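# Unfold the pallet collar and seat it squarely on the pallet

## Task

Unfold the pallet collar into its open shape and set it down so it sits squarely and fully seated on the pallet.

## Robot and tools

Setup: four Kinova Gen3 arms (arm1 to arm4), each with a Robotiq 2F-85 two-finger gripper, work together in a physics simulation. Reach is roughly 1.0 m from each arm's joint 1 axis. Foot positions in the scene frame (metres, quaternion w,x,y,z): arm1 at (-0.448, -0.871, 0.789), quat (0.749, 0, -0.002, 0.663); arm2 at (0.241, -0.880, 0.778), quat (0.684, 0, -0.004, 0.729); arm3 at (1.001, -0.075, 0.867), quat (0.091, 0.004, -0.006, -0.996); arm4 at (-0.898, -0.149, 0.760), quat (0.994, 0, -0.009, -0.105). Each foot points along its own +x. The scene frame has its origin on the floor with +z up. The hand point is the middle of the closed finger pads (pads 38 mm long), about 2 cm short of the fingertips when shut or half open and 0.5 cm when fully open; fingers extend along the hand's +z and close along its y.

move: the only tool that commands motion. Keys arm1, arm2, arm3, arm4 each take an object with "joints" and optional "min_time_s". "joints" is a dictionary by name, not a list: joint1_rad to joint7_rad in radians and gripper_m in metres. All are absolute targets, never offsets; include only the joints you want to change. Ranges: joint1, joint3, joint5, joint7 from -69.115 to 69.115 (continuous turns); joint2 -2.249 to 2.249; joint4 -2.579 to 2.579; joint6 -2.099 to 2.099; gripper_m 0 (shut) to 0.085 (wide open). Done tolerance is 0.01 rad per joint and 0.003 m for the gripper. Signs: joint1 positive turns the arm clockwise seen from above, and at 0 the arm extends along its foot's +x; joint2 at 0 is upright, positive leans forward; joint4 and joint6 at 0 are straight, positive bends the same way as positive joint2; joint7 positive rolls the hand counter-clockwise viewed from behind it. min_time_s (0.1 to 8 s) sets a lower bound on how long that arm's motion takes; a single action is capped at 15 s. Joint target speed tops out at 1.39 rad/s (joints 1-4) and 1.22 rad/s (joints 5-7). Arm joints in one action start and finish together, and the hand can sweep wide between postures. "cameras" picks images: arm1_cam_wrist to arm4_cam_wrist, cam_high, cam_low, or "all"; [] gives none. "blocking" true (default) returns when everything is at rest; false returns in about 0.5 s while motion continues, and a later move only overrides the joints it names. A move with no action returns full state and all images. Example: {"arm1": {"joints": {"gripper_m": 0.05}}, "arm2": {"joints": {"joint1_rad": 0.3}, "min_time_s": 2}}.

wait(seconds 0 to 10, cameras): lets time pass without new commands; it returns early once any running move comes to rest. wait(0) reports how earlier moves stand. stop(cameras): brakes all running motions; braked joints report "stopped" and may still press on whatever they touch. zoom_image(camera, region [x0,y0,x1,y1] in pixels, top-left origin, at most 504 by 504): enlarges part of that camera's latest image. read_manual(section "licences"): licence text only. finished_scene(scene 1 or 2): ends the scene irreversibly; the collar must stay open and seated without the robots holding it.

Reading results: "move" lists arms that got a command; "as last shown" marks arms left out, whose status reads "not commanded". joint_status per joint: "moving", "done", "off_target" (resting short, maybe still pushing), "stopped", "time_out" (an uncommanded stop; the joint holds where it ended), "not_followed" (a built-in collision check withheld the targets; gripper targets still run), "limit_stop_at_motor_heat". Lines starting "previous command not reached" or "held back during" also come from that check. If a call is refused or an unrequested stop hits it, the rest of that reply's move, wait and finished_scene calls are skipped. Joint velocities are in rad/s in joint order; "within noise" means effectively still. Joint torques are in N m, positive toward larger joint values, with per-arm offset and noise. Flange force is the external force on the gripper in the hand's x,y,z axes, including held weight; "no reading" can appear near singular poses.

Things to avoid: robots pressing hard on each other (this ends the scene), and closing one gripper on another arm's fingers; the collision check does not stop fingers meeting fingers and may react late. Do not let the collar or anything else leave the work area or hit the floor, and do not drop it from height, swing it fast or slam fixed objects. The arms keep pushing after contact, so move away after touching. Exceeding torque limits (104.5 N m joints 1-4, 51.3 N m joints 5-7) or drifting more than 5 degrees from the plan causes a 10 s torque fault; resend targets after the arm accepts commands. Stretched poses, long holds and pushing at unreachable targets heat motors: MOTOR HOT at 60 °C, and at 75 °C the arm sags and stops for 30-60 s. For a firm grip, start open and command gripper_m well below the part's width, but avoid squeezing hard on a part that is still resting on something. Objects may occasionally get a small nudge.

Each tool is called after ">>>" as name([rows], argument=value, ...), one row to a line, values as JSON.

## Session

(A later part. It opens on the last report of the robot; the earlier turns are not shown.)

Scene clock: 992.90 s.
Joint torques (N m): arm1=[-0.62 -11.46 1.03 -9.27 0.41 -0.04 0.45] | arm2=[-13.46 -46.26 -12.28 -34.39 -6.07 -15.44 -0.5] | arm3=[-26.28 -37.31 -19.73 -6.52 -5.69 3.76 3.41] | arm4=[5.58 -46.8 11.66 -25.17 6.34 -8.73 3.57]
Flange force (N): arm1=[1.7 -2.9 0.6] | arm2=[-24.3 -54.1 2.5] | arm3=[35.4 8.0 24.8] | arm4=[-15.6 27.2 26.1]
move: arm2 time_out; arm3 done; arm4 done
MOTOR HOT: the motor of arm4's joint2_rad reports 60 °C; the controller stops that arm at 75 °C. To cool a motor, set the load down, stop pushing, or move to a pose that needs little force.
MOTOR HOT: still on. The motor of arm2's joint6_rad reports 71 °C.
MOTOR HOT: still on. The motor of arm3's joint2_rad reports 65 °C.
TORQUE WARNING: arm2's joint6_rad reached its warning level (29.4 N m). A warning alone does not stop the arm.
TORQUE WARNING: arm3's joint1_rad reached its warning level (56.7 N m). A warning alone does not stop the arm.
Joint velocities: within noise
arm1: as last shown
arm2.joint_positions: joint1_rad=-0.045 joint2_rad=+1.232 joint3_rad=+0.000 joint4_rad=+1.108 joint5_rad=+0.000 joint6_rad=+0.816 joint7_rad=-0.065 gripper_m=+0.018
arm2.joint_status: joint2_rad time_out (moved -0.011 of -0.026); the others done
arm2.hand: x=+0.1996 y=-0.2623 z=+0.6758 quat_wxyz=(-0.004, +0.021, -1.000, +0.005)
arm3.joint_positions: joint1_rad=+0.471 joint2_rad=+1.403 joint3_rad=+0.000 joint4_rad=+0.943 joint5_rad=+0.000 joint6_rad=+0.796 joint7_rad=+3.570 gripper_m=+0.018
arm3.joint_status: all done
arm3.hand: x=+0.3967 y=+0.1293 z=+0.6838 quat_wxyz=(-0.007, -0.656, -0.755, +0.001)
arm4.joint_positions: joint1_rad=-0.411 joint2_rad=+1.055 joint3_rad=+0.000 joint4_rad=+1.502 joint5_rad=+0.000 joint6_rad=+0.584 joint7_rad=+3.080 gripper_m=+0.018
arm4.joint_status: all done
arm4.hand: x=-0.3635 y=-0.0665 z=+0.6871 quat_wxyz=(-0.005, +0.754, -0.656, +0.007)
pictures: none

>>> move(arm2={"joints":{"joint1_rad":-0.0475,"joint2_rad":1.2429,"joint4_rad":1.1367,"joint6_rad":0.762},"min_time_s":1.5}, arm3={"joints":{"joint2_rad":1.4498,"joint4_rad":0.9085,"joint6_rad":0.7833},"min_time_s":1.5}, arm4={"joints":{"joint2_rad":1.1008,"joint4_rad":1.491,"joint6_rad":0.5498},"min_time_s":1.5}, cameras=["cam_low","arm1_cam_wrist","cam_high","arm3_cam_wrist"])

>>> zoom_image(camera="cam_low", region=[310, 200, 560, 360])

>>> zoom_image(camera="cam_low", region=[60, 200, 310, 360])

>>> zoom_image(camera="arm1_cam_wrist", region=[450, 270, 672, 440])

>>> zoom_image(camera="cam_high", region=[190, 190, 490, 430])

Scene clock: 1003.80 s.
Joint torques (N m): arm1=[-0.67 -11.47 1.06 -9.23 0.42 -0.05 0.46] | arm2=[-16.04 -35.09 -15.85 -26.27 -7.31 -13.07 -0.63] | arm3=[-31.64 -11.59 -23.56 -0.87 -6.75 1.43 3.33] | arm4=[-0.5 -36.99 5.06 -32.88 4.39 -16.81 3.49]
Flange force (N): arm1=[1.6 -2.8 0.5] | arm2=[-28.4 -40.1 -11.5] | arm3=[37.9 21.9 -22.0] | arm4=[-3.8 49.6 -11.9]
move: arm2 done; arm3 done; arm4 done
MOTOR HOT: still on. The motor of arm2's joint6_rad reports 71 °C.
MOTOR HOT: still on. The motor of arm3's joint2_rad reports 65 °C.
MOTOR HOT: still on. The motor of arm4's joint2_rad reports 61 °C.
Joint velocities: within noise
arm1: as last shown
arm2.joint_positions: joint1_rad=-0.047 joint2_rad=+1.243 joint3_rad=+0.000 joint4_rad=+1.137 joint5_rad=+0.000 joint6_rad=+0.762 joint7_rad=-0.065 gripper_m=+0.018
arm2.joint_status: all done
arm2.hand: x=+0.1983 y=-0.2650 z=+0.6625 quat_wxyz=(-0.003, +0.023, -1.000, -0.003)
arm3.joint_positions: joint1_rad=+0.472 joint2_rad=+1.450 joint3_rad=+0.000 joint4_rad=+0.908 joint5_rad=+0.000 joint6_rad=+0.783 joint7_rad=+3.570 gripper_m=+0.018
arm3.joint_status: all done
arm3.hand: x=+0.3970 y=+0.1293 z=+0.6613 quat_wxyz=(-0.007, -0.656, -0.755, +0.001)
arm4.joint_positions: joint1_rad=-0.411 joint2_rad=+1.101 joint3_rad=+0.000 joint4_rad=+1.491 joint5_rad=+0.000 joint6_rad=+0.550 joint7_rad=+3.080 gripper_m=+0.018
arm4.joint_status: all done
arm4.hand: x=-0.3631 y=-0.0666 z=+0.6645 quat_wxyz=(-0.005, +0.754, -0.656, +0.007)
pictures: arm1_cam_wrist, arm3_cam_wrist, cam_high, cam_low
Images, in order (width x height): arm1_cam_wrist 672x504, arm3_cam_wrist 672x504, cam_high 672x504, cam_low 672x504.

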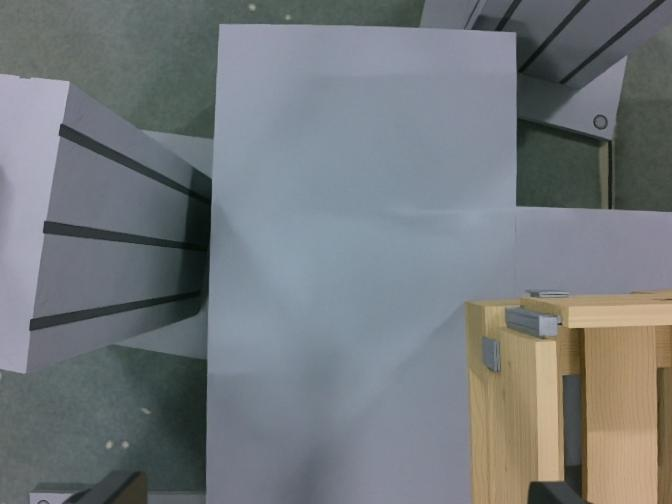

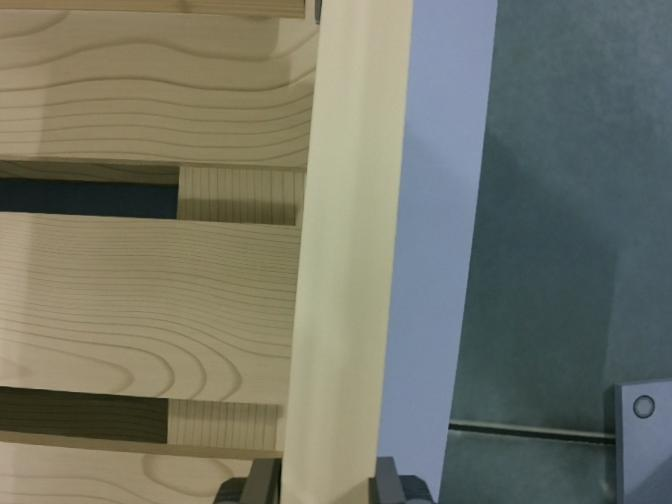

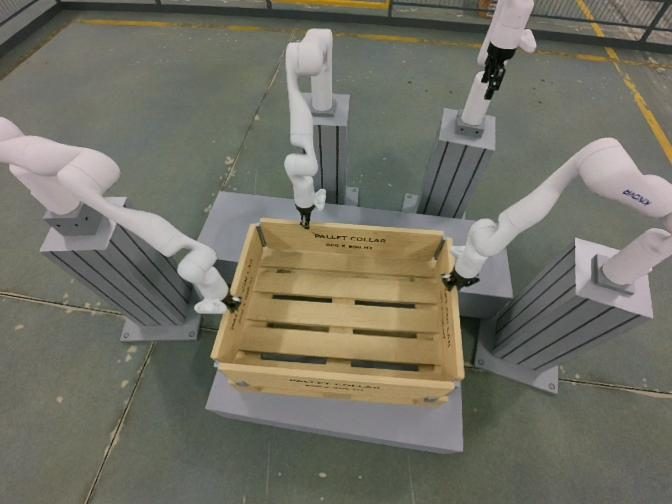

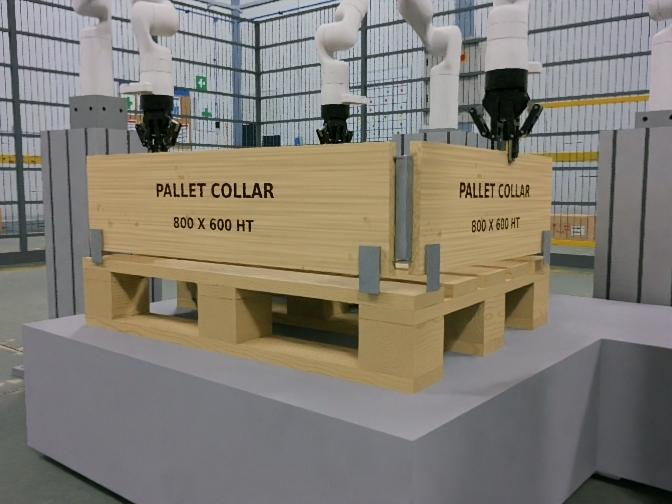

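Scaled by 2.016 from the camera's image (finer frame: 960x720).

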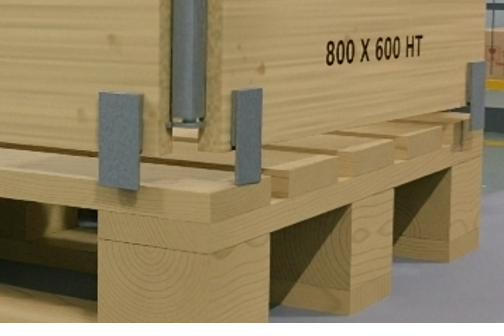

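Scaled by 2.016 from the camera's image (finer frame: 960x720).

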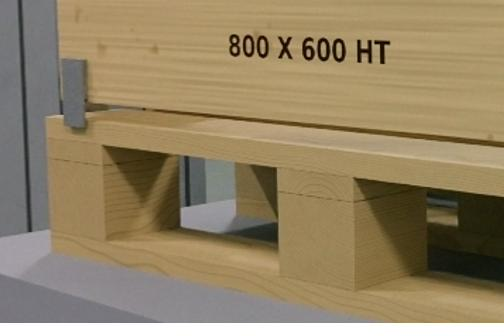

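Scaled by 2.270.

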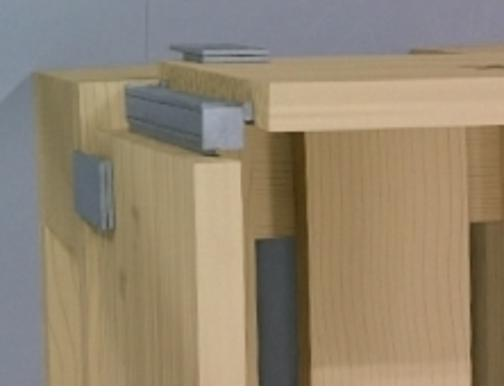

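Scaled by 1.680 from the camera's image (finer frame: 960x720).

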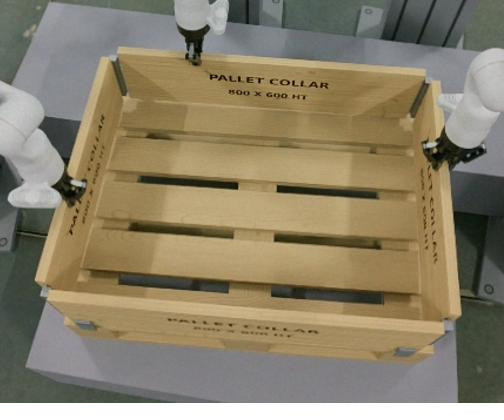

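>>> move(arm2={"joints":{"joint2_rad":1.2645,"joint4_rad":1.1273,"joint6_rad":0.75},"min_time_s":1.5}, arm3={"joints":{"joint2_rad":1.4743,"joint4_rad":0.889,"joint6_rad":0.7783},"min_time_s":1.5}, arm4={"joints":{"joint2_rad":1.1238,"joint4_rad":1.4837,"joint6_rad":0.534},"min_time_s":1.5}, cameras=["cam_low","arm1_cam_wrist","cam_high","arm3_cam_wrist"])

>>> zoom_image(camera="cam_low", region=[310, 200, 560, 360])

>>> zoom_image(camera="cam_low", region=[60, 200, 310, 360])

>>> zoom_image(camera="arm1_cam_wrist", region=[450, 270, 672, 440])

Scene clock: 1017.03 s.
Joint torques (N m): arm1=[-0.64 -11.52 1.05 -9.28 0.4 -0.05 0.47] | arm2=[-7.02 24.58 -7.72 -16.8 -3.37 -23.26 -0.64] | arm3=[-43.76 20.43 -34.45 19.66 -11.04 10.16 3.23] | arm4=[9.93 -62.7 17.02 -29.94 6.66 -9.22 2.96]
Flange force (N): arm1=[1.6 -2.8 0.6] | arm2=[-14.4 -65.7 -130.0] | arm3=[65.8 9.1 -51.8] | arm4=[-22.5 30.1 52.0]
move: arm2 done; arm3 done; arm4 done
MOTOR HOT: still on. The motor of arm2's joint6_rad reports 69 °C.
MOTOR HOT: still on. The motor of arm3's joint2_rad reports 63 °C.
MOTOR HOT: still on. The motor of arm4's joint2_rad reports 62 °C.
TORQUE WARNING: arm4's joint2_rad reached its warning level (56.7 N m). A warning alone does not stop the arm.
Joint velocities: within noise
arm1: as last shown
arm2.joint_positions: joint1_rad=-0.048 joint2_rad=+1.264 joint3_rad=+0.000 joint4_rad=+1.127 joint5_rad=+0.000 joint6_rad=+0.750 joint7_rad=-0.065 gripper_m=+0.018
arm2.joint_status: all done
arm2.hand: x=+0.1983 y=-0.2648 z=+0.6514 quat_wxyz=(-0.003, +0.023, -1.000, -0.003)
arm3.joint_positions: joint1_rad=+0.472 joint2_rad=+1.474 joint3_rad=+0.000 joint4_rad=+0.889 joint5_rad=+0.000 joint6_rad=+0.778 joint7_rad=+3.570 gripper_m=+0.018
arm3.joint_status: all done
arm3.hand: x=+0.3971 y=+0.1291 z=+0.6500 quat_wxyz=(-0.007, -0.656, -0.755, +0.001)
arm4.joint_positions: joint1_rad=-0.411 joint2_rad=+1.130 joint3_rad=+0.000 joint4_rad=+1.484 joint5_rad=+0.000 joint6_rad=+0.534 joint7_rad=+3.080 gripper_m=+0.018
arm4.joint_status: all done
arm4.hand: x=-0.3650 y=-0.0670 z=+0.6502 quat_wxyz=(-0.002, +0.754, -0.656, +0.005)
pictures: arm1_cam_wrist, arm3_cam_wrist, cam_high, cam_low
Images, in order (width x height): arm1_cam_wrist 672x504, arm3_cam_wrist 672x504, cam_high 672x504, cam_low 672x504.

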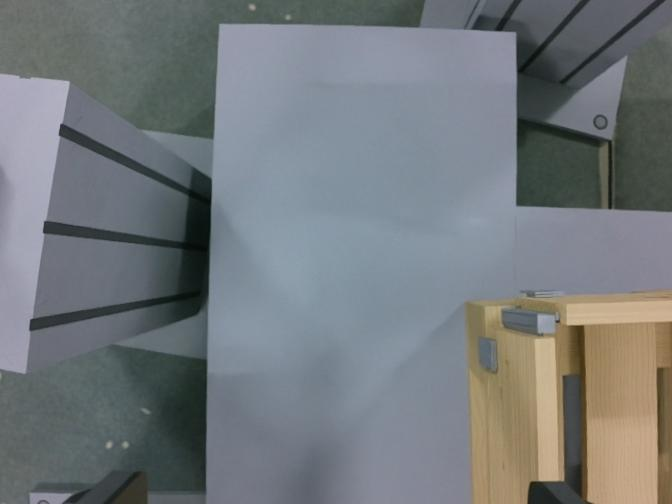

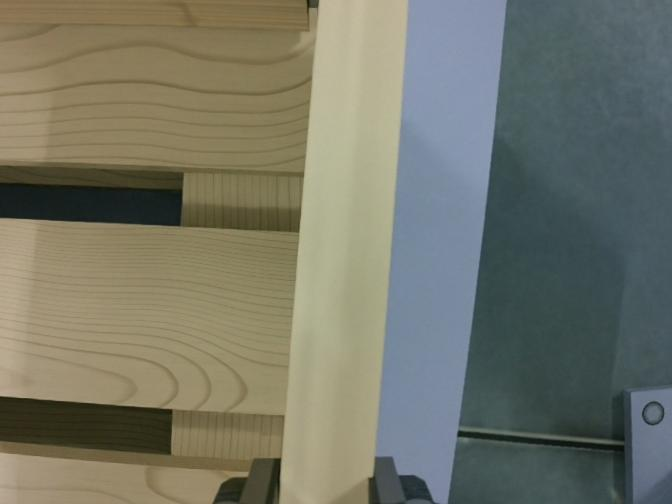

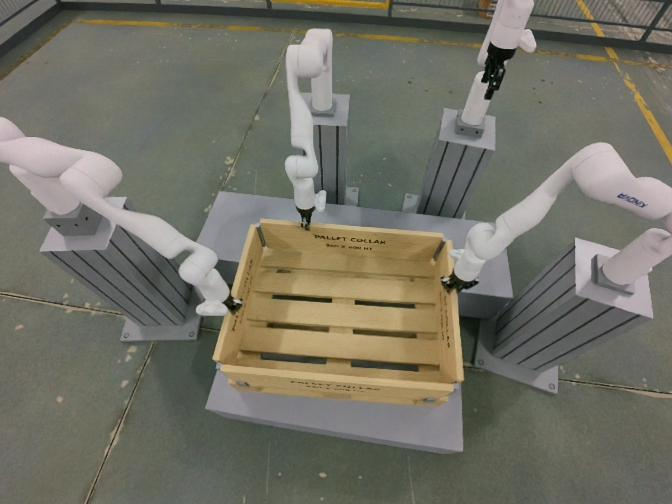

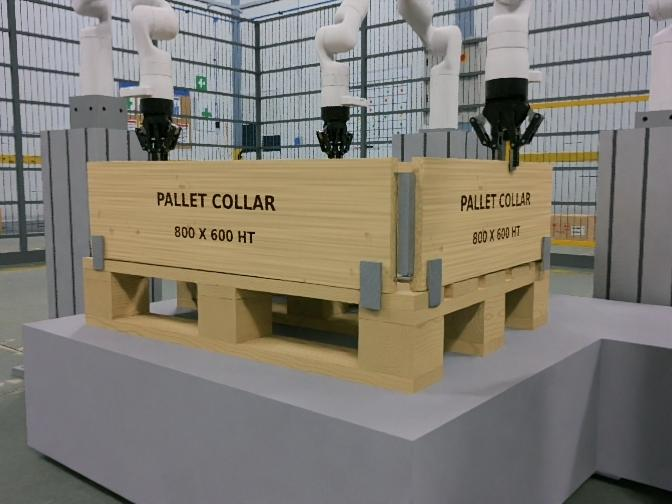

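Scaled by 2.016 from the camera's image (finer frame: 960x720).

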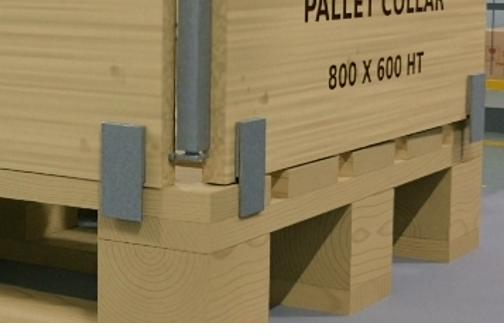

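Scaled by 2.016 from the camera's image (finer frame: 960x720).

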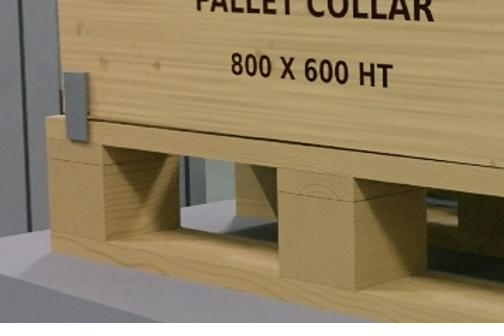

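Scaled by 2.270.

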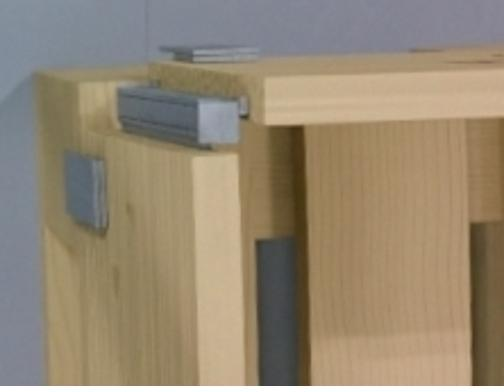

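>>> move(arm2={"joints":{"joint1_rad":-0.0368,"joint2_rad":1.243,"joint4_rad":1.1491,"joint6_rad":0.7495,"joint7_rad":-0.0569},"min_time_s":1.5}, arm3={"joints":{"joint1_rad":0.4756,"joint2_rad":1.4366,"joint4_rad":0.9561,"joint6_rad":0.7489,"joint7_rad":3.5746},"min_time_s":1.5}, arm4={"joints":{"joint1_rad":-0.4081,"joint2_rad":1.1374,"joint4_rad":1.4465,"joint6_rad":0.5577,"joint7_rad":3.0836},"min_time_s":1.5})

>>> move(arm2={"joints":{"joint2_rad":1.2872,"joint4_rad":1.1287,"joint6_rad":0.7257},"min_time_s":2}, arm3={"joints":{"joint2_rad":1.4854,"joint4_rad":0.9171,"joint6_rad":0.7391},"min_time_s":2}, arm4={"joints":{"joint2_rad":1.1628,"joint4_rad":1.4373,"joint6_rad":0.5415},"min_time_s":2}, cameras=["cam_low","arm1_cam_wrist","cam_high","arm3_cam_wrist"])

>>> zoom_image(camera="cam_low", region=[310, 200, 560, 360])

>>> zoom_image(camera="cam_low", region=[60, 200, 310, 360])

>>> zoom_image(camera="arm1_cam_wrist", region=[450, 270, 672, 440])

>>> zoom_image(camera="cam_high", region=[190, 190, 490, 430])

Scene clock: 1033.50 s.
Joint torques (N m): arm1=[-0.59 -11.49 1.01 -9.31 0.41 -0.05 0.48] | arm2=[-28.22 -46.58 -26.98 -21.25 -11.39 -5.93 -0.46] | arm3=[-3.81 -26.12 -1.04 2.4 1.52 7.72 2.96] | arm4=[7.67 -49.74 14.07 -40.19 6.09 -19.73 2.9]
Flange force (N): arm1=[1.8 -2.9 0.7] | arm2=[-47.4 -16.7 22.3] | arm3=[9.6 -17.0 17.6] | arm4=[-17.5 57.6 3.2]
move: arm2 done; arm3 done; arm4 done
MOTOR HOT: still on. The motor of arm2's joint6_rad reports 70 °C.
MOTOR HOT: still on. The motor of arm3's joint1_rad reports 62 °C.
MOTOR HOT: still on. The motor of arm4's joint2_rad reports 66 °C.
TORQUE WARNING: arm2's joint2_rad reached its warning level (56.7 N m). A warning alone does not stop the arm.
TORQUE WARNING: arm4's joint2_rad reached its warning level (56.7 N m). A warning alone does not stop the arm.
Joint velocities: within noise
arm1: as last shown
arm2.joint_positions: joint1_rad=-0.037 joint2_rad=+1.243 joint3_rad=+0.000 joint4_rad=+1.149 joint5_rad=+0.000 joint6_rad=+0.750 joint7_rad=-0.057 gripper_m=+0.018
arm2.joint_status: all done
arm2.hand: x=+0.2049 y=-0.2672 z=+0.6601 quat_wxyz=(-0.003, +0.022, -1.000, -0.003)
arm3.joint_positions: joint1_rad=+0.476 joint2_rad=+1.437 joint3_rad=+0.000 joint4_rad=+0.956 joint5_rad=+0.000 joint6_rad=+0.749 joint7_rad=+3.575 gripper_m=+0.018
arm3.joint_status: all done
arm3.hand: x=+0.4061 y=+0.1292 z=+0.6594 quat_wxyz=(-0.007, -0.656, -0.755, +0.001)
arm4.joint_positions: joint1_rad=-0.408 joint2_rad=+1.137 joint3_rad=+0.000 joint4_rad=+1.446 joint5_rad=+0.000 joint6_rad=+0.558 joint7_rad=+3.084 gripper_m=+0.018
arm4.joint_status: all done
arm4.hand: x=-0.3539 y=-0.0665 z=+0.6521 quat_wxyz=(-0.005, +0.755, -0.656, +0.007)
pictures: none

Scene clock: 1035.80 s.
Joint torques (N m): arm1=[-0.61 -11.48 1 -9.26 0.42 -0.05 0.47] | arm2=[-39.71 -7.05 -38.09 -29.02 -14.99 -23.14 -0.96] | arm3=[-8.29 25.34 -5.13 -13.78 0.63 -19.23 3.06] | arm4=[-0.39 16.92 3.68 -37.91 3.81 -33.29 2.89]
Flange force (N): arm1=[1.6 -2.8 0.5] | arm2=[-67.9 -68.3 -81.3] | arm3=[-26.7 69.2 -135.1] | arm4=[-2.5 90.9 -150.7]
move: arm2 done; arm3 done; arm4 done
MOTOR HOT: still on. The motor of arm2's joint6_rad reports 70 °C.
MOTOR HOT: still on. The motor of arm3's joint1_rad reports 62 °C.
MOTOR HOT: still on. The motor of arm4's joint2_rad reports 66 °C.
TORQUE WARNING: arm4's joint6_rad reached its warning level (29.4 N m). A warning alone does not stop the arm.
Joint velocities: within noise
arm1.joint_positions: joint1_rad=+0.072 joint2_rad=+0.166 joint3_rad=+0.000 joint4_rad=+1.492 joint5_rad=+0.000 joint6_rad=+1.484 joint7_rad=+0.194 gripper_m=+0.085
arm1.joint_status: not commanded
arm1.hand: x=-0.3505 y=-0.5013 z=+1.1513 quat_wxyz=(-0.001, +0.000, -1.000, -0.001)
arm2.joint_positions: joint1_rad=-0.037 joint2_rad=+1.287 joint3_rad=+0.000 joint4_rad=+1.129 joint5_rad=+0.000 joint6_rad=+0.726 joint7_rad=-0.057 gripper_m=+0.018
arm2.joint_status: all done
arm2.hand: x=+0.2054 y=-0.2671 z=+0.6371 quat_wxyz=(-0.003, +0.022, -1.000, -0.003)
arm3.joint_positions: joint1_rad=+0.476 joint2_rad=+1.485 joint3_rad=+0.000 joint4_rad=+0.917 joint5_rad=+0.000 joint6_rad=+0.739 joint7_rad=+3.575 gripper_m=+0.018
arm3.joint_status: all done
arm3.hand: x=+0.4061 y=+0.1289 z=+0.6370 quat_wxyz=(-0.007, -0.656, -0.755, +0.001)
arm4.joint_positions: joint1_rad=-0.408 joint2_rad=+1.163 joint3_rad=+0.000 joint4_rad=+1.437 joint5_rad=+0.000 joint6_rad=+0.543 joint7_rad=+3.084 gripper_m=+0.018
arm4.joint_status: all done
arm4.hand: x=-0.3542 y=-0.0667 z=+0.6397 quat_wxyz=(-0.004, +0.755, -0.656, +0.007)
pictures: arm1_cam_wrist, arm3_cam_wrist, cam_high, cam_low
Images, in order (width x height): arm1_cam_wrist 672x504, arm3_cam_wrist 672x504, cam_high 672x504, cam_low 672x504.

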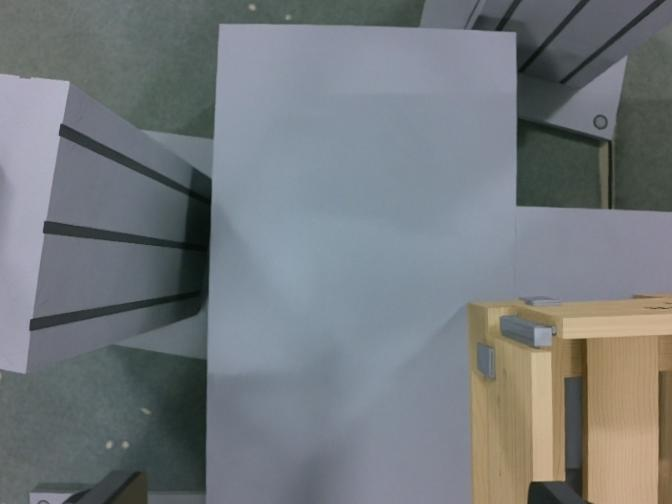

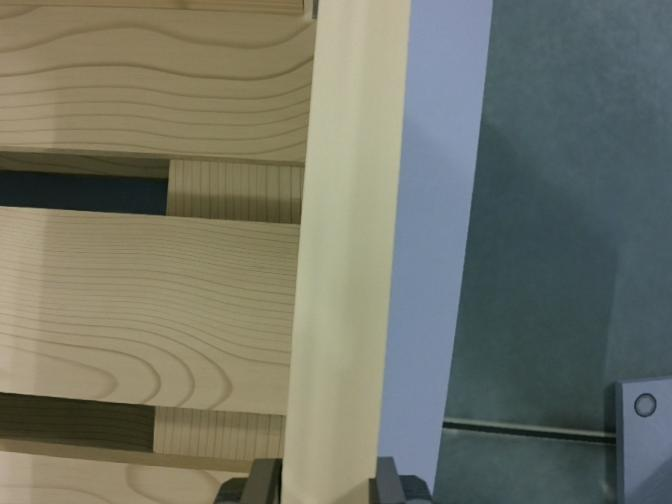

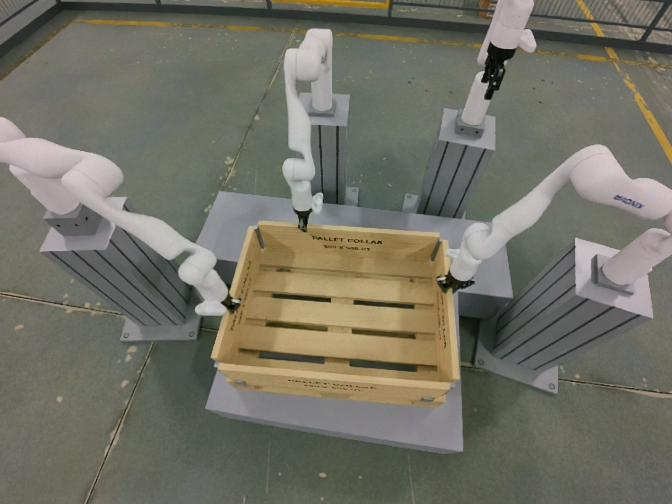

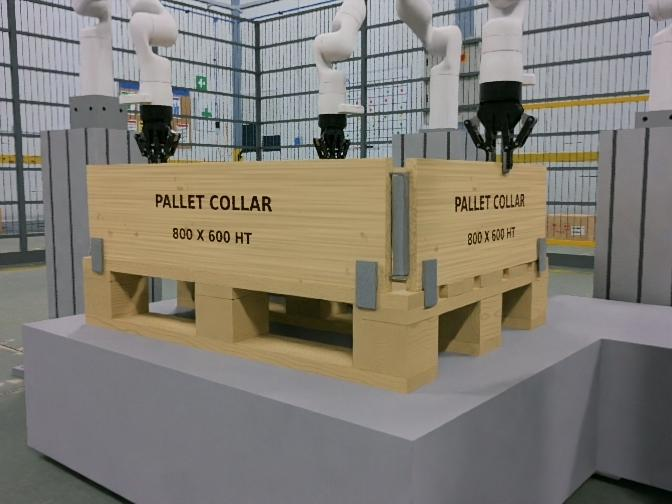

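Scaled by 2.016 from the camera's image (finer frame: 960x720).

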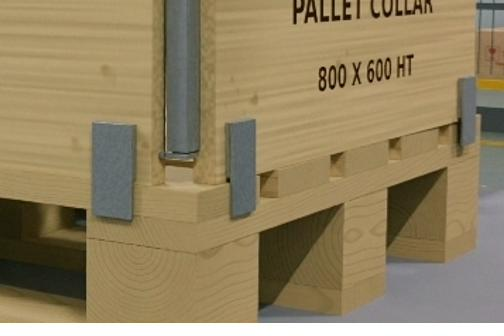

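Scaled by 2.016 from the camera's image (finer frame: 960x720).

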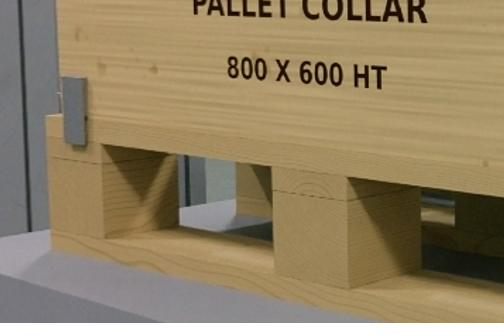

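Scaled by 2.270.

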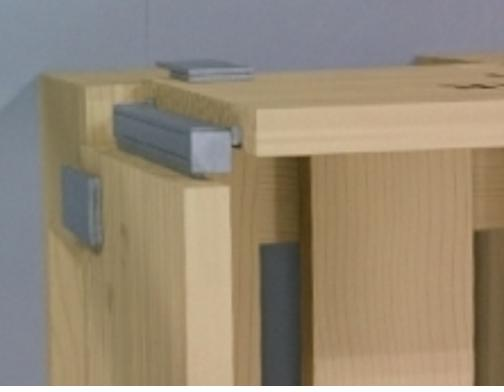

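Scaled by 1.680 from the camera's image (finer frame: 960x720).

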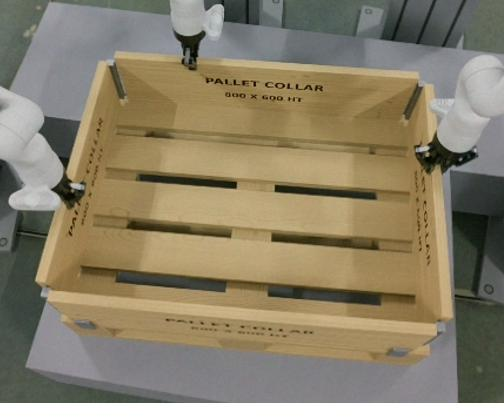

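>>> move(arm2={"joints":{"joint2_rad":1.277,"joint4_rad":1.1335,"joint6_rad":0.7311},"min_time_s":1}, arm3={"joints":{"joint2_rad":1.4755,"joint4_rad":0.925,"joint6_rad":0.7411},"min_time_s":1}, arm4={"joints":{"joint2_rad":1.151,"joint4_rad":1.4418,"joint6_rad":0.549},"min_time_s":1})

>>> move(arm2={"joints":{"gripper_m":0.06}}, arm3={"joints":{"gripper_m":0.06}}, arm4={"joints":{"gripper_m":0.06}})

>>> move(arm2={"joints":{"joint2_rad":1.1517,"joint4_rad":1.1241,"joint6_rad":0.8658},"min_time_s":2}, arm3={"joints":{"joint2_rad":1.3513,"joint4_rad":0.9602,"joint6_rad":0.8301},"min_time_s":2}, arm4={"joints":{"joint2_rad":0.9769,"joint4_rad":1.47,"joint6_rad":0.69},"min_time_s":2}, cameras=["all"])

>>> zoom_image(camera="cam_low", region=[60, 140, 560, 400])

>>> zoom_image(camera="cam_high", region=[190, 190, 490, 430])

Scene clock: 1044.47 s.
Joint torques (N m): arm1=[-0.6 -11.47 1.04 -9.28 0.42 -0.06 0.47] | arm2=[-25.76 -45.23 -24.77 -21.57 -10.52 -6.61 -0.84] | arm3=[-8.93 -24.07 -5.25 -2.09 0.11 3.61 3.15] | arm4=[0.79 -42.6 6.23 -35.96 4.08 -18.46 3.03]
Flange force (N): arm1=[1.7 -2.9 0.6] | arm2=[-44.1 -20.1 17.7] | arm3=[10.0 -0.7 3.9] | arm4=[-5.4 52.3 -7.5]
move: arm2 done; arm3 done; arm4 done
MOTOR HOT: still on. The motor of arm2's joint6_rad reports 71 °C.
MOTOR HOT: still on. The motor of arm3's joint1_rad reports 60 °C.
MOTOR HOT: still on. The motor of arm4's joint2_rad reports 64 °C.
TORQUE WARNING: arm4's joint6_rad reached its warning level (29.4 N m). A warning alone does not stop the arm.
Joint velocities: within noise
arm1: as last shown
arm2.joint_positions: joint1_rad=-0.037 joint2_rad=+1.277 joint3_rad=+0.000 joint4_rad=+1.134 joint5_rad=+0.000 joint6_rad=+0.731 joint7_rad=-0.057 gripper_m=+0.018
arm2.joint_status: all done
arm2.hand: x=+0.2051 y=-0.2671 z=+0.6423 quat_wxyz=(-0.003, +0.022, -1.000, -0.003)
arm3.joint_positions: joint1_rad=+0.476 joint2_rad=+1.476 joint3_rad=+0.000 joint4_rad=+0.925 joint5_rad=+0.000 joint6_rad=+0.741 joint7_rad=+3.575 gripper_m=+0.018
arm3.joint_status: all done
arm3.hand: x=+0.4061 y=+0.1290 z=+0.6415 quat_wxyz=(-0.007, -0.656, -0.755, +0.001)
arm4.joint_positions: joint1_rad=-0.408 joint2_rad=+1.151 joint3_rad=+0.000 joint4_rad=+1.442 joint5_rad=+0.000 joint6_rad=+0.549 joint7_rad=+3.084 gripper_m=+0.018
arm4.joint_status: all done
arm4.hand: x=-0.3539 y=-0.0666 z=+0.6454 quat_wxyz=(-0.005, +0.755, -0.656, +0.007)
pictures: none

Scene clock: 1045.43 s.
Joint torques (N m): arm1=[-0.63 -11.48 1.02 -9.29 0.41 -0.03 0.45] | arm2=[1.25 -25.1 0.61 -5.53 -0.19 0.07 0.19] | arm3=[0.14 -25.4 -0.05 -6.46 -0.16 0.16 0.3] | arm4=[-0.76 -23.02 1.62 -5.66 0.25 -0.1 0.48]
Flange force (N): arm1=[1.6 -2.9 0.7] | arm2=[2.1 1.6 0.2] | arm3=[-3.4 3.9 -2.4] | arm4=[1.5 3.5 -1.2]
move: arm2 done; arm3 done; arm4 done
MOTOR HOT: still on. The motor of arm2's joint6_rad reports 71 °C.
MOTOR HOT: still on. The motor of arm3's joint1_rad reports 60 °C.
MOTOR HOT: still on. The motor of arm4's joint2_rad reports 64 °C.
Joint velocities: within noise
arm1: as last shown
arm2.joint_positions: joint1_rad=-0.037 joint2_rad=+1.277 joint3_rad=+0.000 joint4_rad=+1.134 joint5_rad=+0.000 joint6_rad=+0.731 joint7_rad=-0.057 gripper_m=+0.060
arm2.joint_status: all done
arm2.hand: x=+0.2052 y=-0.2671 z=+0.6423 quat_wxyz=(-0.003, +0.022, -1.000, -0.003)
arm3.joint_positions: joint1_rad=+0.476 joint2_rad=+1.475 joint3_rad=+0.000 joint4_rad=+0.925 joint5_rad=+0.000 joint6_rad=+0.741 joint7_rad=+3.575 gripper_m=+0.060
arm3.joint_status: all done
arm3.hand: x=+0.4060 y=+0.1290 z=+0.6415 quat_wxyz=(-0.007, -0.656, -0.755, +0.001)
arm4.joint_positions: joint1_rad=-0.408 joint2_rad=+1.151 joint3_rad=+0.000 joint4_rad=+1.442 joint5_rad=+0.000 joint6_rad=+0.549 joint7_rad=+3.084 gripper_m=+0.060
arm4.joint_status: all done
arm4.hand: x=-0.3539 y=-0.0666 z=+0.6455 quat_wxyz=(-0.005, +0.755, -0.656, +0.007)
pictures: none

Scene clock: 1047.73 s.
Joint torques (N m): arm1=[-0.6 -11.5 1.05 -9.26 0.39 -0.04 0.47] | arm2=[1.19 -24.98 0.65 -6.39 -0.19 0.05 0.14] | arm3=[0.18 -25.67 -0.06 -6.99 -0.16 0.15 0.34] | arm4=[-0.8 -22.26 1.6 -6.72 0.25 -0.09 0.51]
Flange force (N): arm1=[1.7 -2.8 0.6] | arm2=[1.9 1.4 -0.2] | arm3=[-3.4 3.5 -1.7] | arm4=[1.4 3.7 -0.7]
move: arm2 done; arm3 done; arm4 done
MOTOR HOT: still on. The motor of arm2's joint6_rad reports 70 °C.
MOTOR HOT: still on. The motor of arm3's joint1_rad reports 60 °C.
MOTOR HOT: still on. The motor of arm4's joint2_rad reports 64 °C.
Joint velocities: within noise
arm1: as last shown
arm2.joint_positions: joint1_rad=-0.037 joint2_rad=+1.152 joint3_rad=+0.000 joint4_rad=+1.124 joint5_rad=+0.000 joint6_rad=+0.866 joint7_rad=-0.057 gripper_m=+0.060
arm2.joint_status: all done
arm2.hand: x=+0.2036 y=-0.2565 z=+0.7220 quat_wxyz=(-0.003, +0.022, -1.000, -0.003)
arm3.joint_positions: joint1_rad=+0.476 joint2_rad=+1.351 joint3_rad=+0.000 joint4_rad=+0.960 joint5_rad=+0.000 joint6_rad=+0.830 joint7_rad=+3.575 gripper_m=+0.060
arm3.joint_status: all done
arm3.hand: x=+0.3944 y=+0.1331 z=+0.7127 quat_wxyz=(-0.007, -0.656, -0.755, +0.001)
arm4.joint_positions: joint1_rad=-0.408 joint2_rad=+0.977 joint3_rad=+0.000 joint4_rad=+1.470 joint5_rad=+0.000 joint6_rad=+0.690 joint7_rad=+3.084 gripper_m=+0.060
arm4.joint_status: all done
arm4.hand: x=-0.3522 y=-0.0658 z=+0.7361 quat_wxyz=(-0.007, +0.755, -0.656, +0.009)
pictures: arm1_cam_wrist, arm2_cam_wrist, arm3_cam_wrist, arm4_cam_wrist, cam_high, cam_low
Images, in order (width x height): arm1_cam_wrist 672x504, arm2_cam_wrist 672x504, arm3_cam_wrist 672x504, arm4_cam_wrist 672x504, cam_high 672x504, cam_low 672x504.

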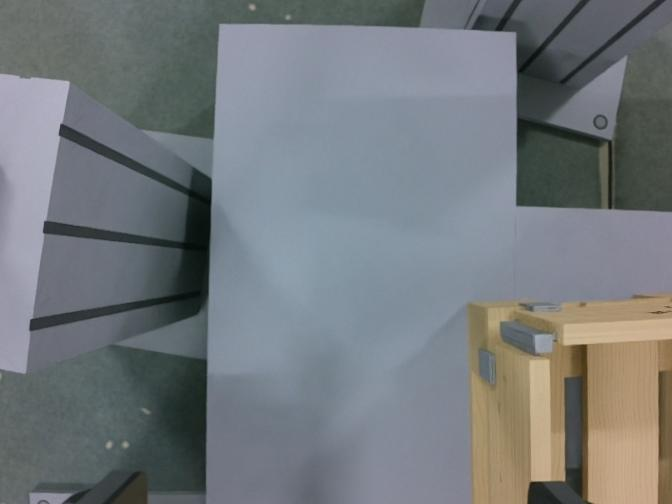

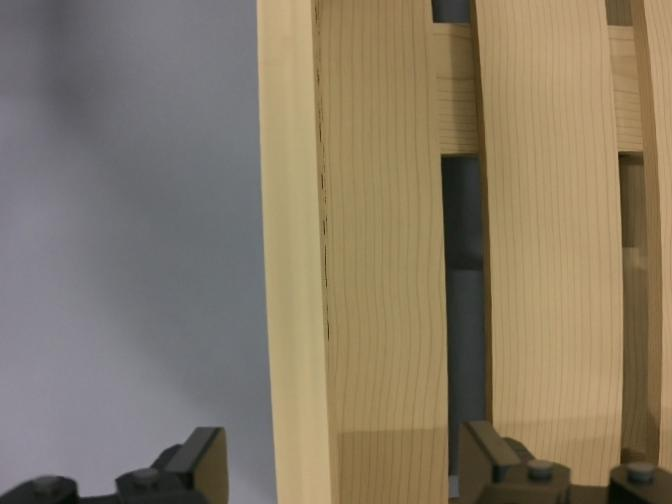

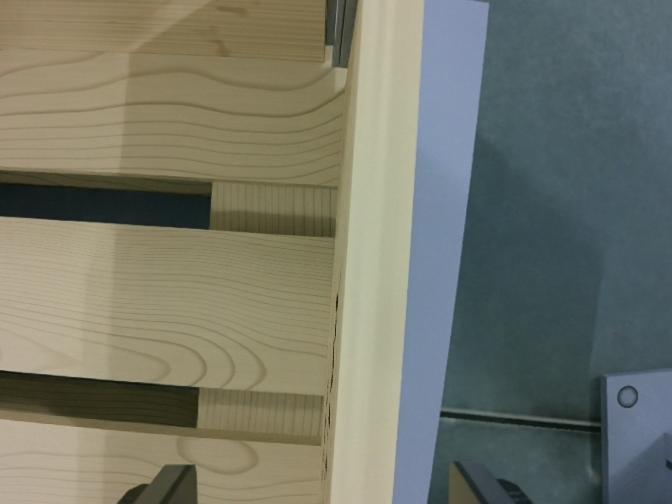

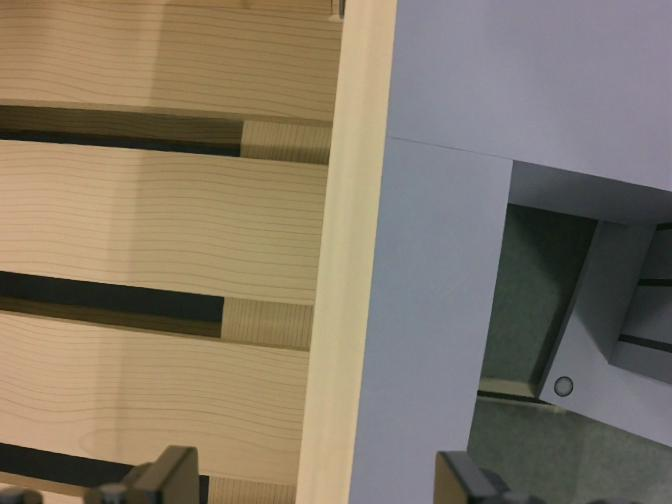

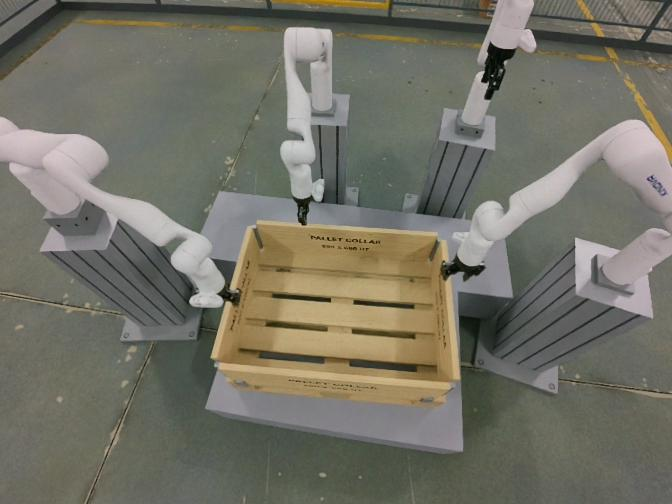

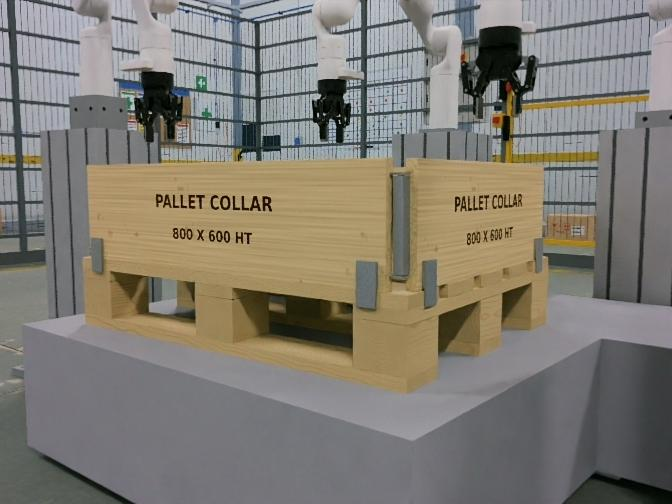

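Scaled by 1.008 from the camera's image (finer frame: 960x720).

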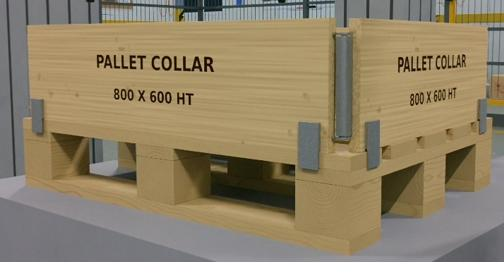

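Scaled by 1.680 from the camera's image (finer frame: 960x720).

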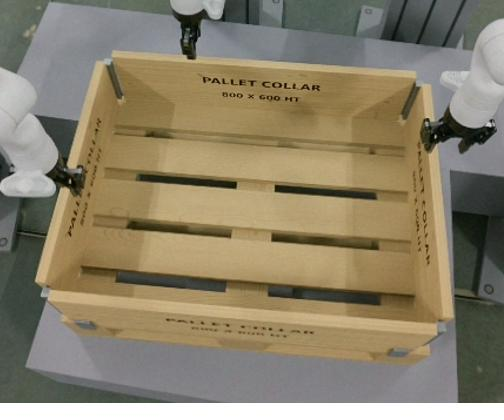

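>>> finished_scene(scene=1)

The scene is finished: the task was done.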